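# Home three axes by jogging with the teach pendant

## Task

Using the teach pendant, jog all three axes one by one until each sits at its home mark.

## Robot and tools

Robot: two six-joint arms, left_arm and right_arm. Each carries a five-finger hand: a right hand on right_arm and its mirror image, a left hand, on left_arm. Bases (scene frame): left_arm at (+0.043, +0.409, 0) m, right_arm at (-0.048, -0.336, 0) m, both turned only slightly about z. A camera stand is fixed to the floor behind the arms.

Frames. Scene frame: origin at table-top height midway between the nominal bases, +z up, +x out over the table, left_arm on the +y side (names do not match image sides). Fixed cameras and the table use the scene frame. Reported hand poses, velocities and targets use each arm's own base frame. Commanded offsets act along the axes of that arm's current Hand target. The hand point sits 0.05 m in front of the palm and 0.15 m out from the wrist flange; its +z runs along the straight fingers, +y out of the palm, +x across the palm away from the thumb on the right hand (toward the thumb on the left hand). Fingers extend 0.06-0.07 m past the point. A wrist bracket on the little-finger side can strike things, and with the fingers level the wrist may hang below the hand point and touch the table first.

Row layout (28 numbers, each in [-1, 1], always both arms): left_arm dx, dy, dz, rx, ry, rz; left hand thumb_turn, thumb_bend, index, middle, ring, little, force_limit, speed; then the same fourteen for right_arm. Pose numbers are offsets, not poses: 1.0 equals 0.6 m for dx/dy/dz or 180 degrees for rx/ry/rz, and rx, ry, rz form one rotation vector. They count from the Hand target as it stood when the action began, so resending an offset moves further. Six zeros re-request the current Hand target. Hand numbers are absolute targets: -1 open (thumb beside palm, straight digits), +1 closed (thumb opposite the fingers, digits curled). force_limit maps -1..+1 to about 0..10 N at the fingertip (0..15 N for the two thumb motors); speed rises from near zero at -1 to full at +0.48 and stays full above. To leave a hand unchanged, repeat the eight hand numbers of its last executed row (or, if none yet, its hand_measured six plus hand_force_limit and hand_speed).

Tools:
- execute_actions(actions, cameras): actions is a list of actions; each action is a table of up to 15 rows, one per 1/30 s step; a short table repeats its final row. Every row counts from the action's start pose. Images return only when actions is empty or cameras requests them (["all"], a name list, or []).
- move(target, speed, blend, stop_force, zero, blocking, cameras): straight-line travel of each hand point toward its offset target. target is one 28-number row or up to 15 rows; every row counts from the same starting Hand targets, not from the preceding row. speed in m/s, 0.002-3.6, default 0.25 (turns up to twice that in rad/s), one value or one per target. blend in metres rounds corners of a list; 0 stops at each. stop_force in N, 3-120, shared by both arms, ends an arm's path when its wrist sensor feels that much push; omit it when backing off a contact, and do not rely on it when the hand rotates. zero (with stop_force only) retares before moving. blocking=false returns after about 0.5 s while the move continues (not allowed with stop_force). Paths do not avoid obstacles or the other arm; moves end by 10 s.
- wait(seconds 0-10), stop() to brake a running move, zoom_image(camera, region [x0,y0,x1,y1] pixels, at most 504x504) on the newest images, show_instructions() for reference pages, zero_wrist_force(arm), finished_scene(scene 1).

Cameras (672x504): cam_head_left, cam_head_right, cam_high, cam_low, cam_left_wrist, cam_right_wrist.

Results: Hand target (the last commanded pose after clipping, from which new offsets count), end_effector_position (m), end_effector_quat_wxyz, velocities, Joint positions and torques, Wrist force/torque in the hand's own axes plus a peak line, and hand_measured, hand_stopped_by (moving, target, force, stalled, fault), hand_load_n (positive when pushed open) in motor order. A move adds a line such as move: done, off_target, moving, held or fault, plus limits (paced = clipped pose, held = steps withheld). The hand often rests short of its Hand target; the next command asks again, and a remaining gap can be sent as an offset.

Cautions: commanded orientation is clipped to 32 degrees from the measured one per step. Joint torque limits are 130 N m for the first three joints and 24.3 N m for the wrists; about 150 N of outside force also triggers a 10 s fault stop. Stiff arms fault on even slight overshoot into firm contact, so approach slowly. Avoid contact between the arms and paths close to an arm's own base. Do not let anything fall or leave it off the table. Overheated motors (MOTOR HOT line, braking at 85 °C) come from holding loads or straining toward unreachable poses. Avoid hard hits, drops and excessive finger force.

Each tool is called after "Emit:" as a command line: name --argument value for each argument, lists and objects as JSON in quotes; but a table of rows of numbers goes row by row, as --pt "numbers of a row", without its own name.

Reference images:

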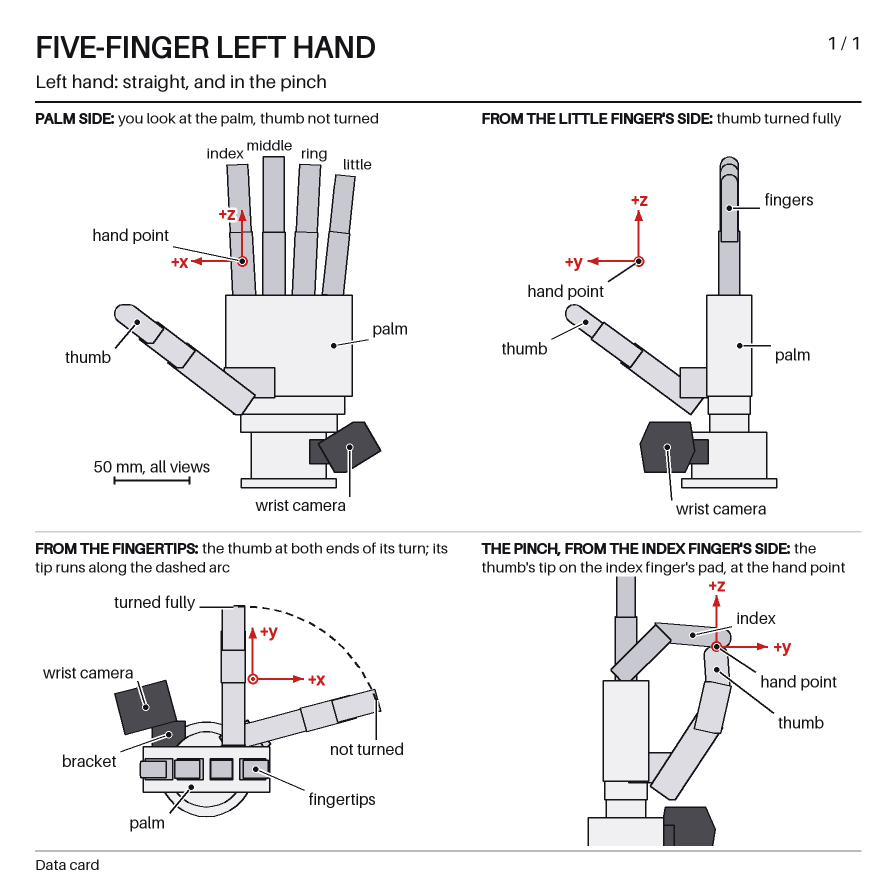

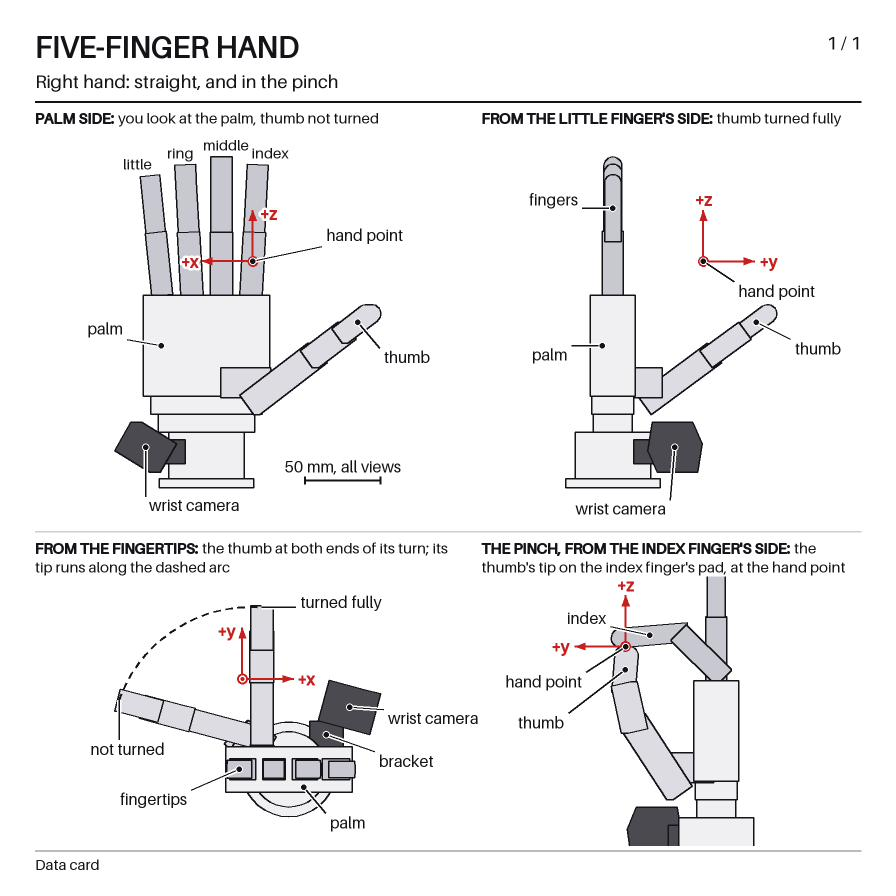

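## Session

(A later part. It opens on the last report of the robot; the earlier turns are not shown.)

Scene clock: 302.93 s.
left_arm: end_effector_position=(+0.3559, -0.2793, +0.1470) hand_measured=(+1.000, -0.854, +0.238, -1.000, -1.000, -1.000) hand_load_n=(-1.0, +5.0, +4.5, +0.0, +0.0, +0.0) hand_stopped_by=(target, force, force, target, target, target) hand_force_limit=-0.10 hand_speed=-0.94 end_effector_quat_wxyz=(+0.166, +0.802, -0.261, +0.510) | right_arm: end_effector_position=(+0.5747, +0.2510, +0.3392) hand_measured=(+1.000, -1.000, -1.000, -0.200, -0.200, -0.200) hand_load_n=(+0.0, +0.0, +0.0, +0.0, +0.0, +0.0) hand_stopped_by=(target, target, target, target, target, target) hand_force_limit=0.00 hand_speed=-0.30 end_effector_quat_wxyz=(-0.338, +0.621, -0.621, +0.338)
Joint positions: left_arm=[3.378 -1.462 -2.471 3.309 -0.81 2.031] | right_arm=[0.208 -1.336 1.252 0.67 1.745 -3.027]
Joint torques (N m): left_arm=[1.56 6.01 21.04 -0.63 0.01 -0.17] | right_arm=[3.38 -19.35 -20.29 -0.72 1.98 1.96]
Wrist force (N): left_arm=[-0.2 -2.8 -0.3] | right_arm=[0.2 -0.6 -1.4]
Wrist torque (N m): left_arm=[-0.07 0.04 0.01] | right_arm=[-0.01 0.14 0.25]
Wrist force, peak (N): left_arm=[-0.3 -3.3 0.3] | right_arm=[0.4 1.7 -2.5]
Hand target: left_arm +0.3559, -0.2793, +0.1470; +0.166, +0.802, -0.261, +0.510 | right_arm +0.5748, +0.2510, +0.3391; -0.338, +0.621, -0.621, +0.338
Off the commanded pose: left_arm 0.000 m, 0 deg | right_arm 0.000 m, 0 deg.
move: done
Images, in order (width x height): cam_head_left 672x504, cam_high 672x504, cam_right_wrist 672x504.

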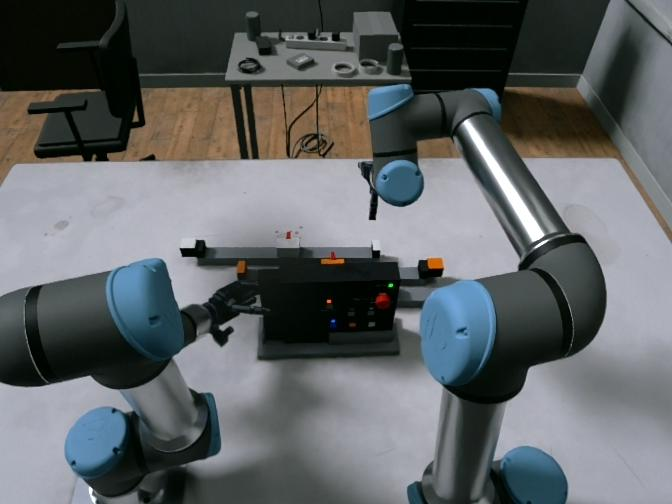

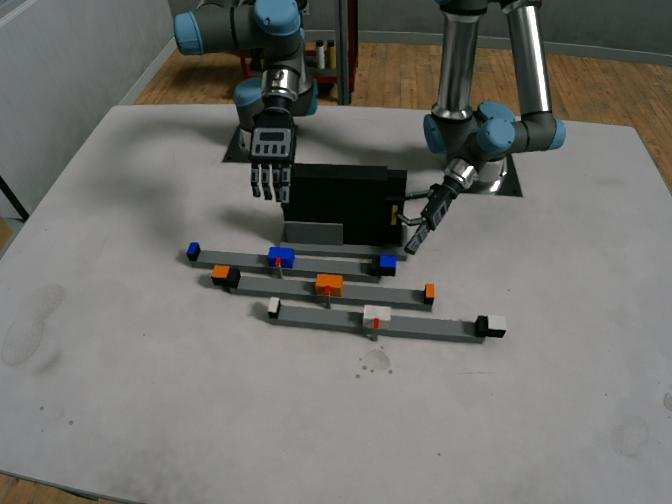

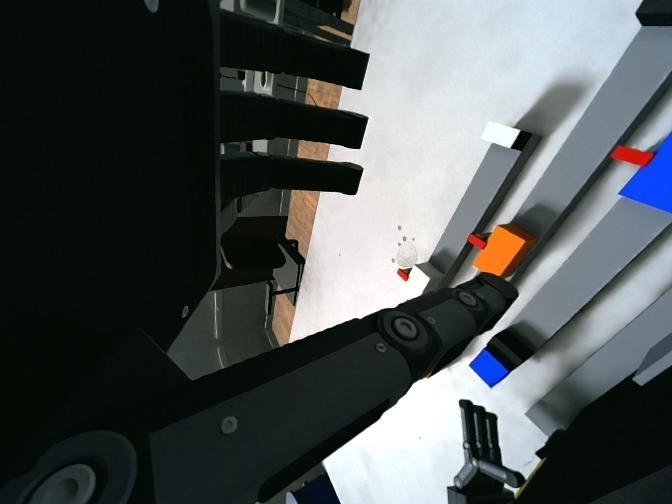

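Emit:
zoom_image --camera "cam_right_wrist" --region '[590, 120, 672, 200]'

Emit:
zoom_image --camera "cam_right_wrist" --region '[440, 205, 540, 285]'

Emit:
zoom_image --camera "cam_right_wrist" --region '[375, 240, 455, 300]'

Scaled by 6.146.

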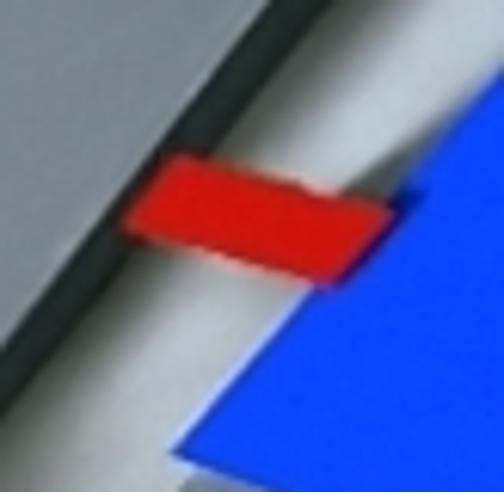

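Scaled by 5.040.

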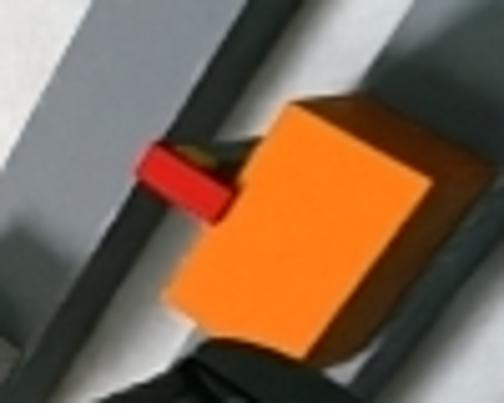

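Scaled by 6.300.

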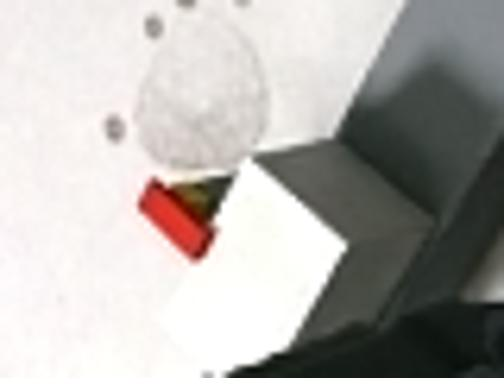

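Emit:
move --target '[0,0,0,0,0,0,1,0.1,0.55,-1,-1,-1,-0.1,-0.94,-0.2133,0,0,0,0,0,1,-1,-1,-0.2,-0.2,-0.2,0,-0.3]' --speed 0.2 --cameras '["cam_right_wrist"]'

Emit:
zoom_image --camera "cam_right_wrist" --region '[470, 90, 570, 190]'

Emit:
move --target '[0,0,0,0,0,0,1,0.1,0.55,-1,-1,-1,-0.1,-0.94,-0.1833,0,0,0,0,0,1,-1,-1,-0.2,-0.2,-0.2,0,-0.3]' --speed 0.2 --cameras '["cam_right_wrist"]'

Emit:
zoom_image --camera "cam_right_wrist" --region '[400, 90, 500, 190]'

Scene clock: 306.17 s.
left_arm: end_effector_position=(+0.3559, -0.2793, +0.1470) hand_measured=(+1.000, -0.854, +0.238, -1.000, -1.000, -1.000) hand_load_n=(-1.0, +5.0, +4.5, +0.0, +0.0, +0.0) hand_stopped_by=(target, force, force, target, target, target) hand_force_limit=-0.10 hand_speed=-0.94 end_effector_quat_wxyz=(+0.166, +0.802, -0.261, +0.510) | right_arm: end_effector_position=(+0.5748, +0.3789, +0.3391) hand_measured=(+1.000, -1.000, -1.000, -0.200, -0.200, -0.200) hand_load_n=(+0.0, +0.0, +0.0, +0.0, +0.0, +0.0) hand_stopped_by=(target, target, target, target, target, target) hand_force_limit=0.00 hand_speed=-0.30 end_effector_quat_wxyz=(-0.338, +0.621, -0.621, +0.338)
Joint positions: left_arm=[3.378 -1.462 -2.471 3.309 -0.81 2.031] | right_arm=[0.464 -1.127 0.974 0.781 1.956 -2.875]
Joint torques (N m): left_arm=[1.74 6.32 21.39 -0.71 0.13 -0.15] | right_arm=[7.04 -35.72 -25.72 -0.02 -0.03 -0.59]
Wrist force (N): left_arm=[-0.1 -2.8 0.0] | right_arm=[-0.3 -0.6 -1.7]
Wrist torque (N m): left_arm=[-0.09 0.03 0.02] | right_arm=[0.03 0.24 0.30]
Wrist force, peak (N): left_arm=[-0.4 -3.2 0.0] | right_arm=[-2.1 -0.8 -1.4]
Hand target: left_arm +0.3559, -0.2793, +0.1470; +0.166, +0.802, -0.261, +0.510 | right_arm +0.5748, +0.3790, +0.3391; -0.338, +0.621, -0.621, +0.338
Off the commanded pose: left_arm 0.000 m, 0 deg | right_arm 0.000 m, 0 deg.
move: done
Images, in order (width x height): cam_right_wrist 672x504.

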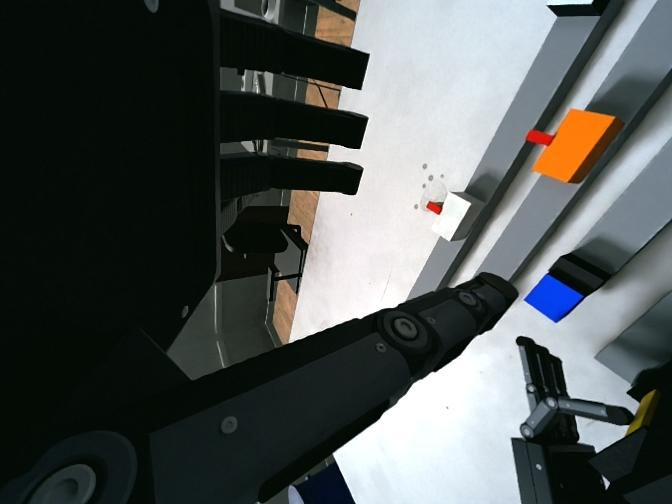

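Scaled by 5.040.

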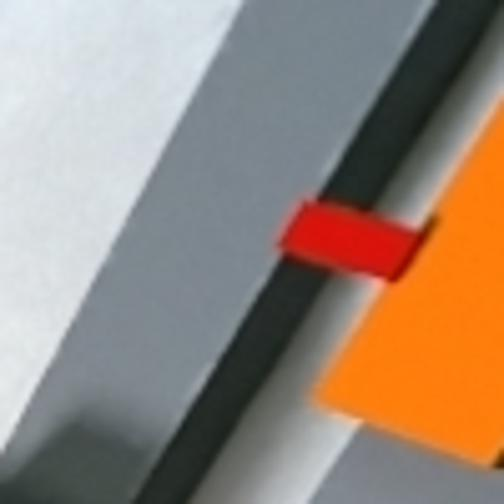

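Scene clock: 307.27 s.
left_arm: end_effector_position=(+0.3559, -0.2793, +0.1470) hand_measured=(+1.000, -0.854, +0.238, -1.000, -1.000, -1.000) hand_load_n=(-1.5, +4.5, +4.5, +0.0, +0.0, +0.0) hand_stopped_by=(target, force, force, target, target, target) hand_force_limit=-0.10 hand_speed=-0.94 end_effector_quat_wxyz=(+0.166, +0.802, -0.261, +0.510) | right_arm: end_effector_position=(+0.5749, +0.4889, +0.3391) hand_measured=(+1.000, -1.000, -1.000, -0.200, -0.200, -0.200) hand_load_n=(+0.0, +0.0, +0.0, +0.0, +0.0, +0.0) hand_stopped_by=(target, target, target, target, target, target) hand_force_limit=0.00 hand_speed=-0.30 end_effector_quat_wxyz=(-0.338, +0.621, -0.621, +0.338)
Joint positions: left_arm=[3.378 -1.462 -2.471 3.309 -0.81 2.031] | right_arm=[0.634 -0.846 0.527 0.996 2.091 -2.76]
Joint torques (N m): left_arm=[2.03 6.31 22.38 -0.71 0.03 -0.11] | right_arm=[7.13 -48.55 -25.27 0.85 -1.54 -1.85]
Wrist force (N): left_arm=[-0.2 -2.9 0.0] | right_arm=[-0.1 -0.8 -0.9]
Wrist torque (N m): left_arm=[-0.08 0.03 0.02] | right_arm=[-0.02 0.19 0.29]
Wrist force, peak (N): left_arm=[-0.5 -3.1 -0.3] | right_arm=[1.5 -1.0 -1.8]
Hand target: left_arm +0.3559, -0.2793, +0.1470; +0.166, +0.802, -0.261, +0.510 | right_arm +0.5749, +0.4889, +0.3391; -0.338, +0.621, -0.621, +0.338
Off the commanded pose: left_arm 0.000 m, 0 deg | right_arm 0.000 m, 0 deg.
move: done
Images, in order (width x height): cam_right_wrist 672x504.

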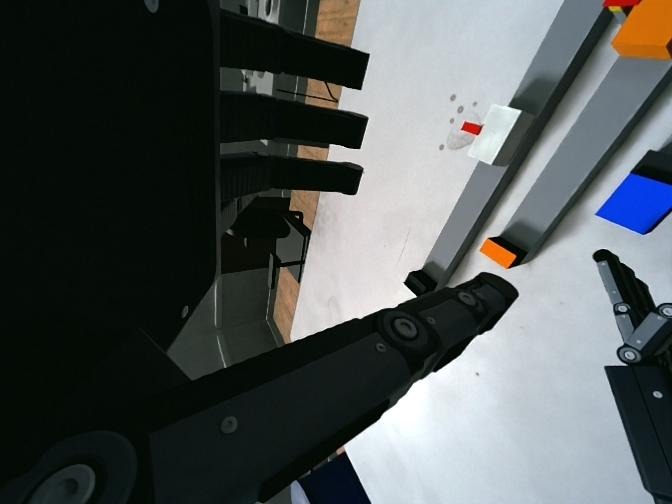

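Scaled by 5.040.

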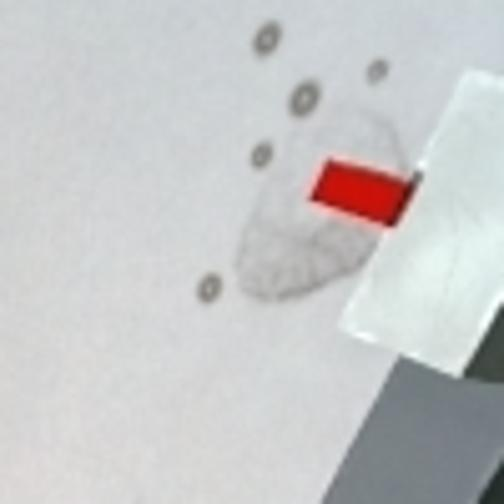

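Emit:
zoom_image --camera "cam_right_wrist" --region '[582, 0, 662, 60]'

Scaled by 6.300.

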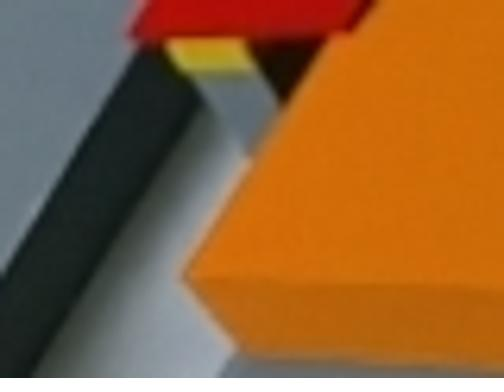

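Emit:
move --pt "0 0 0 0 0 0 1 0.1 0.55 -1 -1 -1 -0.1 -0.94 0 -0.1119 -0.0727 0 0 0 1 -1 -1 -0.2 -0.2 -0.2 0 -0.3" --pt "0 0 0 0 0 0 1 0.1 0.55 -1 -1 -1 -0.1 -0.94 0.6667 -0.0384 -0.1244 0 0 0 1 -1 -1 -0.2 -0.2 -0.2 0 -0.3" --speed 0.25 --blend '[0.03, 0]' --cameras '["cam_high","cam_head_left"]'

Emit:
move --pt "0 0 0 0 0 0 1 -1 -1 -1 -1 -1 -0.1 -0.6 0 0 0 0 0 0 1 -1 -1 -0.2 -0.2 -0.2 0 -0.3" --speed 0.1 --cameras '["cam_high","cam_head_left","cam_left_wrist"]'

Scene clock: 313.33 s.
left_arm: end_effector_position=(+0.3559, -0.2793, +0.1470) hand_measured=(+1.000, -0.854, +0.238, -1.000, -1.000, -1.000) hand_load_n=(-1.0, +5.0, +4.5, +0.0, +0.0, +0.0) hand_stopped_by=(target, force, force, target, target, target) hand_force_limit=-0.10 hand_speed=-0.94 end_effector_quat_wxyz=(+0.166, +0.802, -0.261, +0.510) | right_arm: end_effector_position=(+0.5247, +0.0889, +0.3990) hand_measured=(+1.000, -1.000, -1.000, -0.200, -0.200, -0.200) hand_load_n=(+0.0, +0.0, -0.5, +0.0, +0.0, +0.0) hand_stopped_by=(target, target, target, target, target, target) hand_force_limit=0.00 hand_speed=-0.30 end_effector_quat_wxyz=(-0.338, +0.621, -0.621, +0.338)
Joint positions: left_arm=[3.378 -1.462 -2.471 3.309 -0.81 2.031] | right_arm=[-0.222 -1.576 1.368 0.795 1.385 -3.264]
Joint torques (N m): left_arm=[2.26 5.62 21.32 -0.78 0.13 -0.01] | right_arm=[-5.22 -13.35 -22.25 -0.79 -2.03 -1.26]
Wrist force (N): left_arm=[-0.3 -2.9 0.0] | right_arm=[0.3 -0.8 -1.5]
Wrist torque (N m): left_arm=[-0.09 0.06 0.01] | right_arm=[-0.02 0.16 0.19]
Wrist force, peak (N): left_arm=[-0.3 -3.2 0.2] | right_arm=[-0.6 -1.2 -2.4]
Hand target: left_arm +0.3559, -0.2793, +0.1470; +0.166, +0.802, -0.261, +0.510 | right_arm +0.5247, +0.0889, +0.3990; -0.338, +0.621, -0.621, +0.338
Off the commanded pose: left_arm 0.000 m, 0 deg | right_arm 0.000 m, 0 deg.
move: done
Images, in order (width x height): cam_head_left 672x504, cam_high 672x504.

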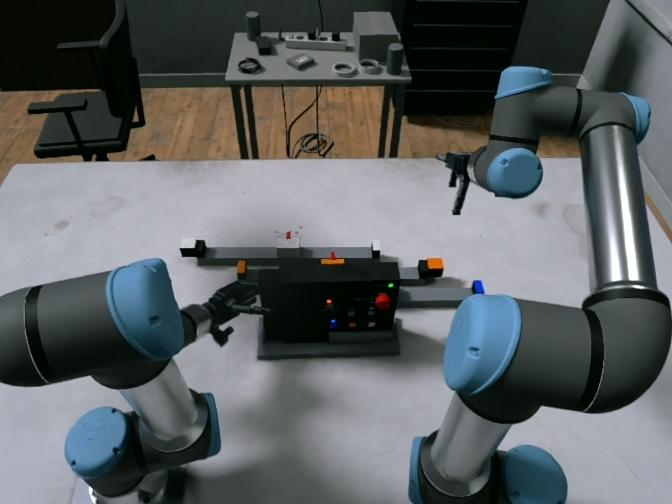

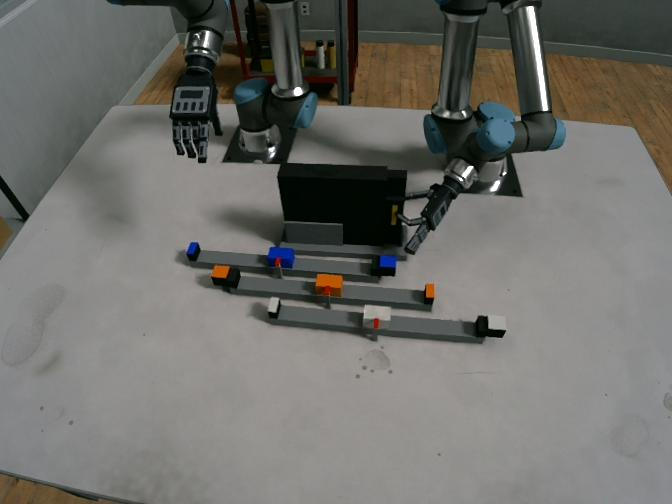

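Scene clock: 314.73 s.
left_arm: end_effector_position=(+0.3559, -0.2793, +0.1470) hand_measured=(+1.000, -1.000, -1.000, -1.000, -1.000, -1.000) hand_load_n=(+0.0, +0.0, +0.0, +0.0, +0.0, +0.0) hand_stopped_by=(target, target, target, target, target, target) hand_force_limit=-0.10 hand_speed=-0.60 end_effector_quat_wxyz=(+0.166, +0.802, -0.261, +0.510) | right_arm: end_effector_position=(+0.5247, +0.0889, +0.3990) hand_measured=(+1.000, -1.000, -1.000, -0.200, -0.200, -0.200) hand_load_n=(+0.0, +0.0, +0.0, +0.0, +0.0, +0.0) hand_stopped_by=(target, target, target, target, target, target) hand_force_limit=0.00 hand_speed=-0.30 end_effector_quat_wxyz=(-0.338, +0.621, -0.621, +0.338)
Joint positions: left_arm=[3.378 -1.462 -2.471 3.309 -0.81 2.031] | right_arm=[-0.222 -1.576 1.368 0.795 1.385 -3.264]
Joint torques (N m): left_arm=[2.35 5.24 21.51 -0.65 0.24 0.02] | right_arm=[-5.3 -10.24 -12.98 -0.97 -2.52 -1.85]
Wrist force (N): left_arm=[-0.5 -1.0 -0.9] | right_arm=[0.6 -0.9 -1.6]
Wrist torque (N m): left_arm=[-0.15 0.04 -0.02] | right_arm=[-0.04 0.11 0.25]
Wrist force, peak (N): left_arm=[-0.4 -4.2 -1.2] | right_arm=[0.2 -1.3 -1.6]
Hand target: left_arm +0.3559, -0.2793, +0.1470; +0.166, +0.802, -0.261, +0.510 | right_arm +0.5247, +0.0889, +0.3990; -0.338, +0.621, -0.621, +0.338
Off the commanded pose: left_arm 0.000 m, 0 deg | right_arm 0.000 m, 0 deg.
move: done
Images, in order (width x height): cam_head_left 672x504, cam_high 672x504, cam_left_wrist 672x504.

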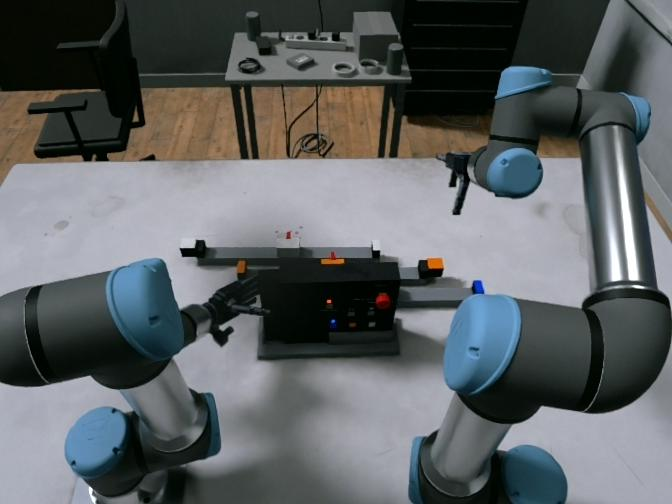

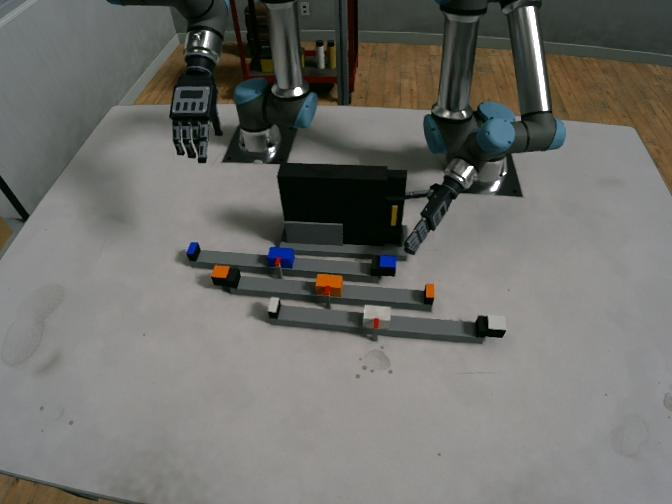

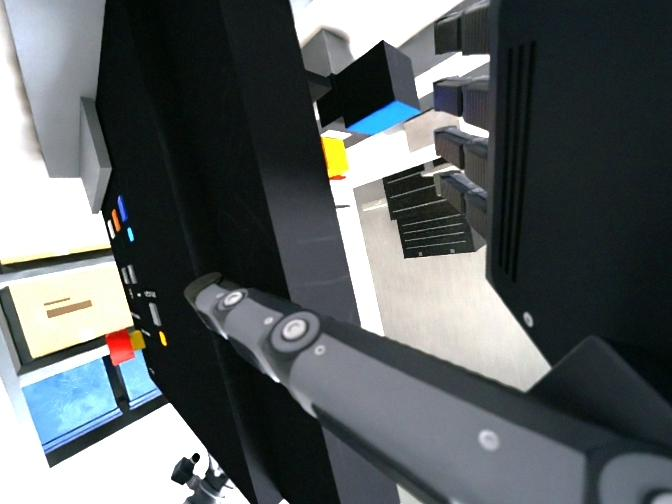

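Emit:
move --target '[-0.0324,-0.1089,-0.0692,0,0,0,1,-1,-1,-1,-1,-1,-0.1,-0.6,0,0,0,0,0,0,1,-1,-1,-0.2,-0.2,-0.2,0,-0.3]' --speed 0.1 --cameras '["cam_high","cam_head_left","cam_head_right","cam_low"]'

Emit:
zoom_image --camera "cam_high" --region '[260, 245, 300, 280]'

Emit:
zoom_image --camera "cam_high" --region '[310, 275, 350, 310]'

Emit:
zoom_image --camera "cam_high" --region '[356, 305, 396, 345]'

Emit:
zoom_image --camera "cam_head_right" --region '[310, 240, 350, 275]'

Emit:
zoom_image --camera "cam_head_right" --region '[360, 260, 400, 295]'

Emit:
zoom_image --camera "cam_head_right" --region '[270, 220, 310, 255]'

Scene clock: 316.83 s.
left_arm: end_effector_position=(+0.3572, -0.1995, +0.1469) hand_measured=(+1.000, -1.000, -1.000, -1.000, -1.000, -1.000) hand_load_n=(-0.5, +0.0, +0.0, +0.0, +0.0, +0.0) hand_stopped_by=(target, target, target, target, target, target) hand_force_limit=-0.10 hand_speed=-0.60 end_effector_quat_wxyz=(+0.166, +0.802, -0.261, +0.510) | right_arm: end_effector_position=(+0.5247, +0.0889, +0.3990) hand_measured=(+1.000, -1.000, -1.000, -0.200, -0.200, -0.200) hand_load_n=(-0.5, +0.0, +0.0, +0.0, +0.0, +0.0) hand_stopped_by=(target, target, target, target, target, target) hand_force_limit=0.00 hand_speed=-0.30 end_effector_quat_wxyz=(-0.338, +0.621, -0.621, +0.338)
Joint positions: left_arm=[3.826 -1.575 -2.499 3.001 -0.503 2.585] | right_arm=[-0.222 -1.576 1.368 0.795 1.385 -3.264]
Joint torques (N m): left_arm=[4.9 21.35 21.33 -2.46 0.2 2.03] | right_arm=[-5.22 -9.5 -13.33 -1.09 -2.52 -1.87]
Wrist force (N): left_arm=[-0.7 -0.8 -1.1] | right_arm=[0.4 -1.0 -1.4]
Wrist torque (N m): left_arm=[-0.10 0.05 0.08] | right_arm=[-0.06 0.14 0.22]
Wrist force, peak (N): left_arm=[-0.7 -1.7 -1.5] | right_arm=[0.1 -1.1 -1.7]
Hand target: left_arm +0.3572, -0.1995, +0.1470; +0.166, +0.802, -0.261, +0.510 | right_arm +0.5247, +0.0889, +0.3990; -0.338, +0.621, -0.621, +0.338
Off the commanded pose: left_arm 0.000 m, 0 deg | right_arm 0.000 m, 0 deg.
move: done
Images, in order (width x height): cam_head_left 672x504, cam_head_right 672x504, cam_high 672x504, cam_low 672x504.

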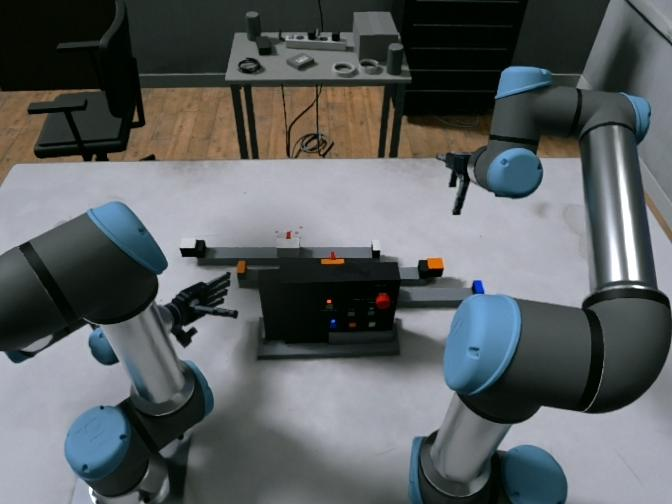

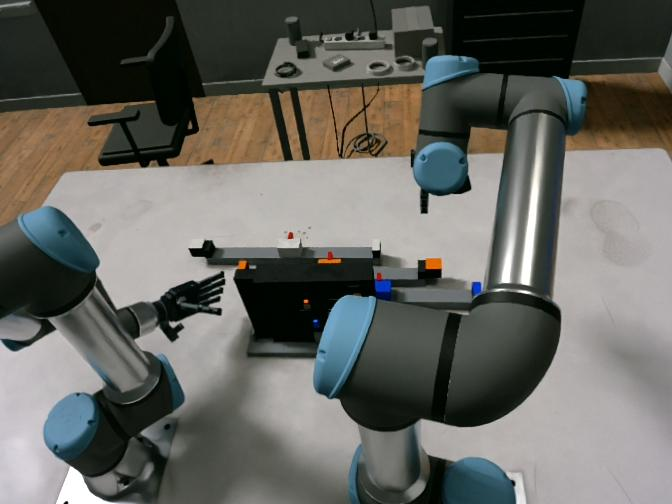

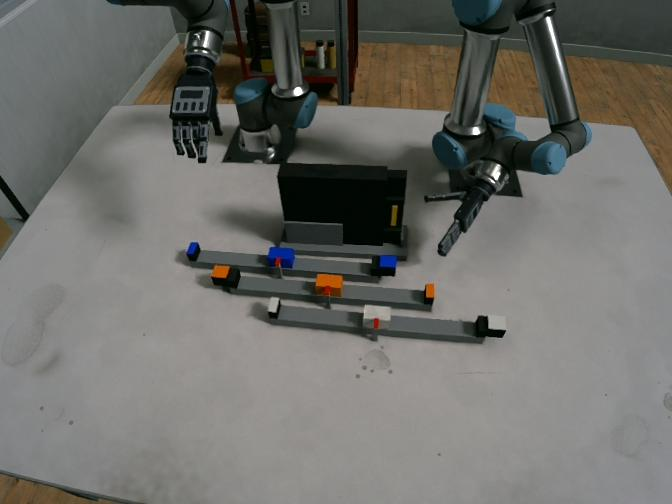

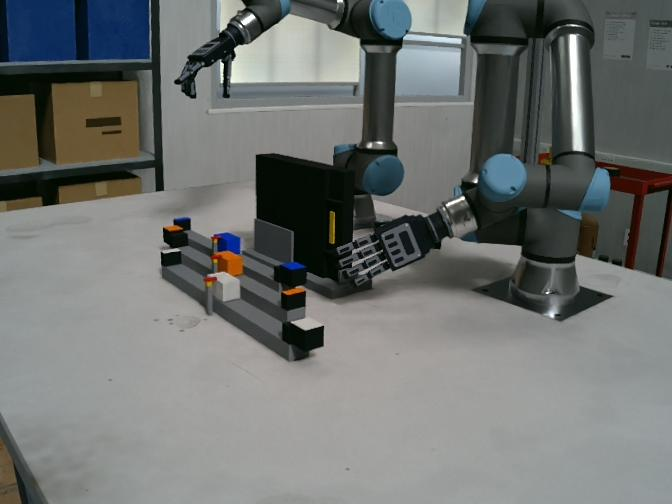

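Scaled by 12.600.

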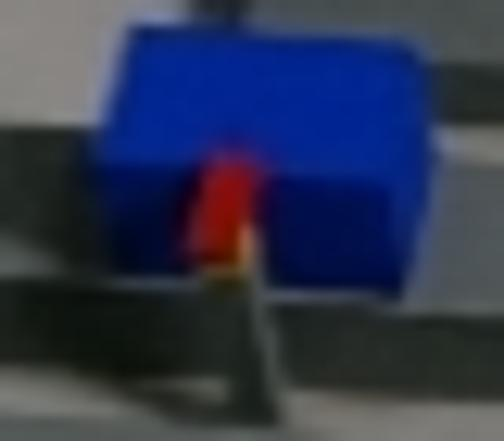

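Scaled by 12.600.

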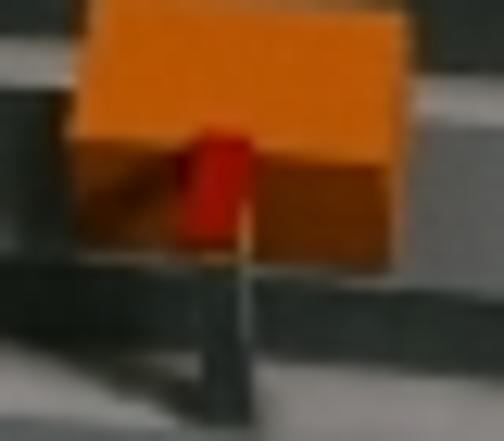

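Scaled by 12.600.

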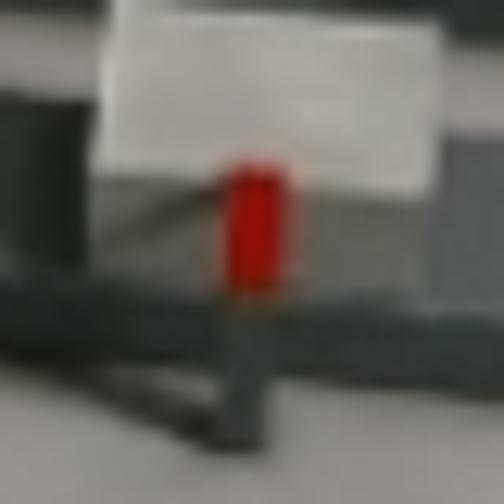

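Scaled by 12.600.

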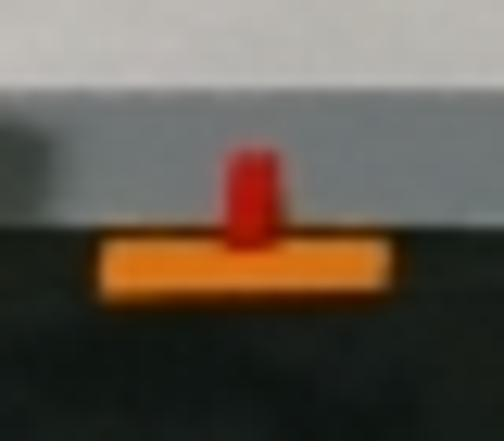

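Scaled by 12.600.

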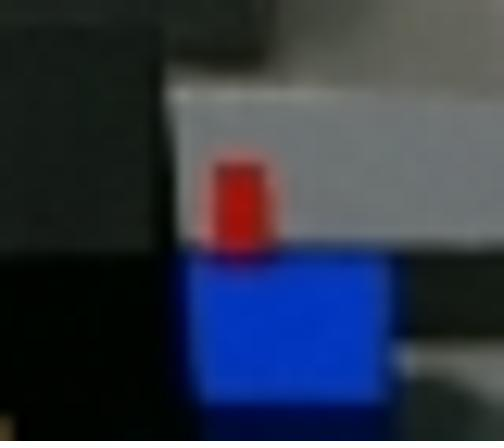

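Scaled by 12.600.

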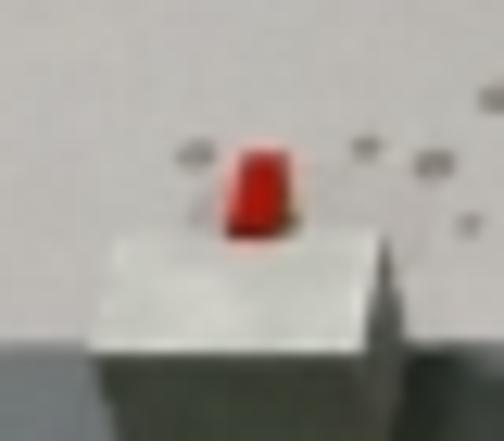

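Emit:
finished_scene --scene 1

The scene is finished: the task was done.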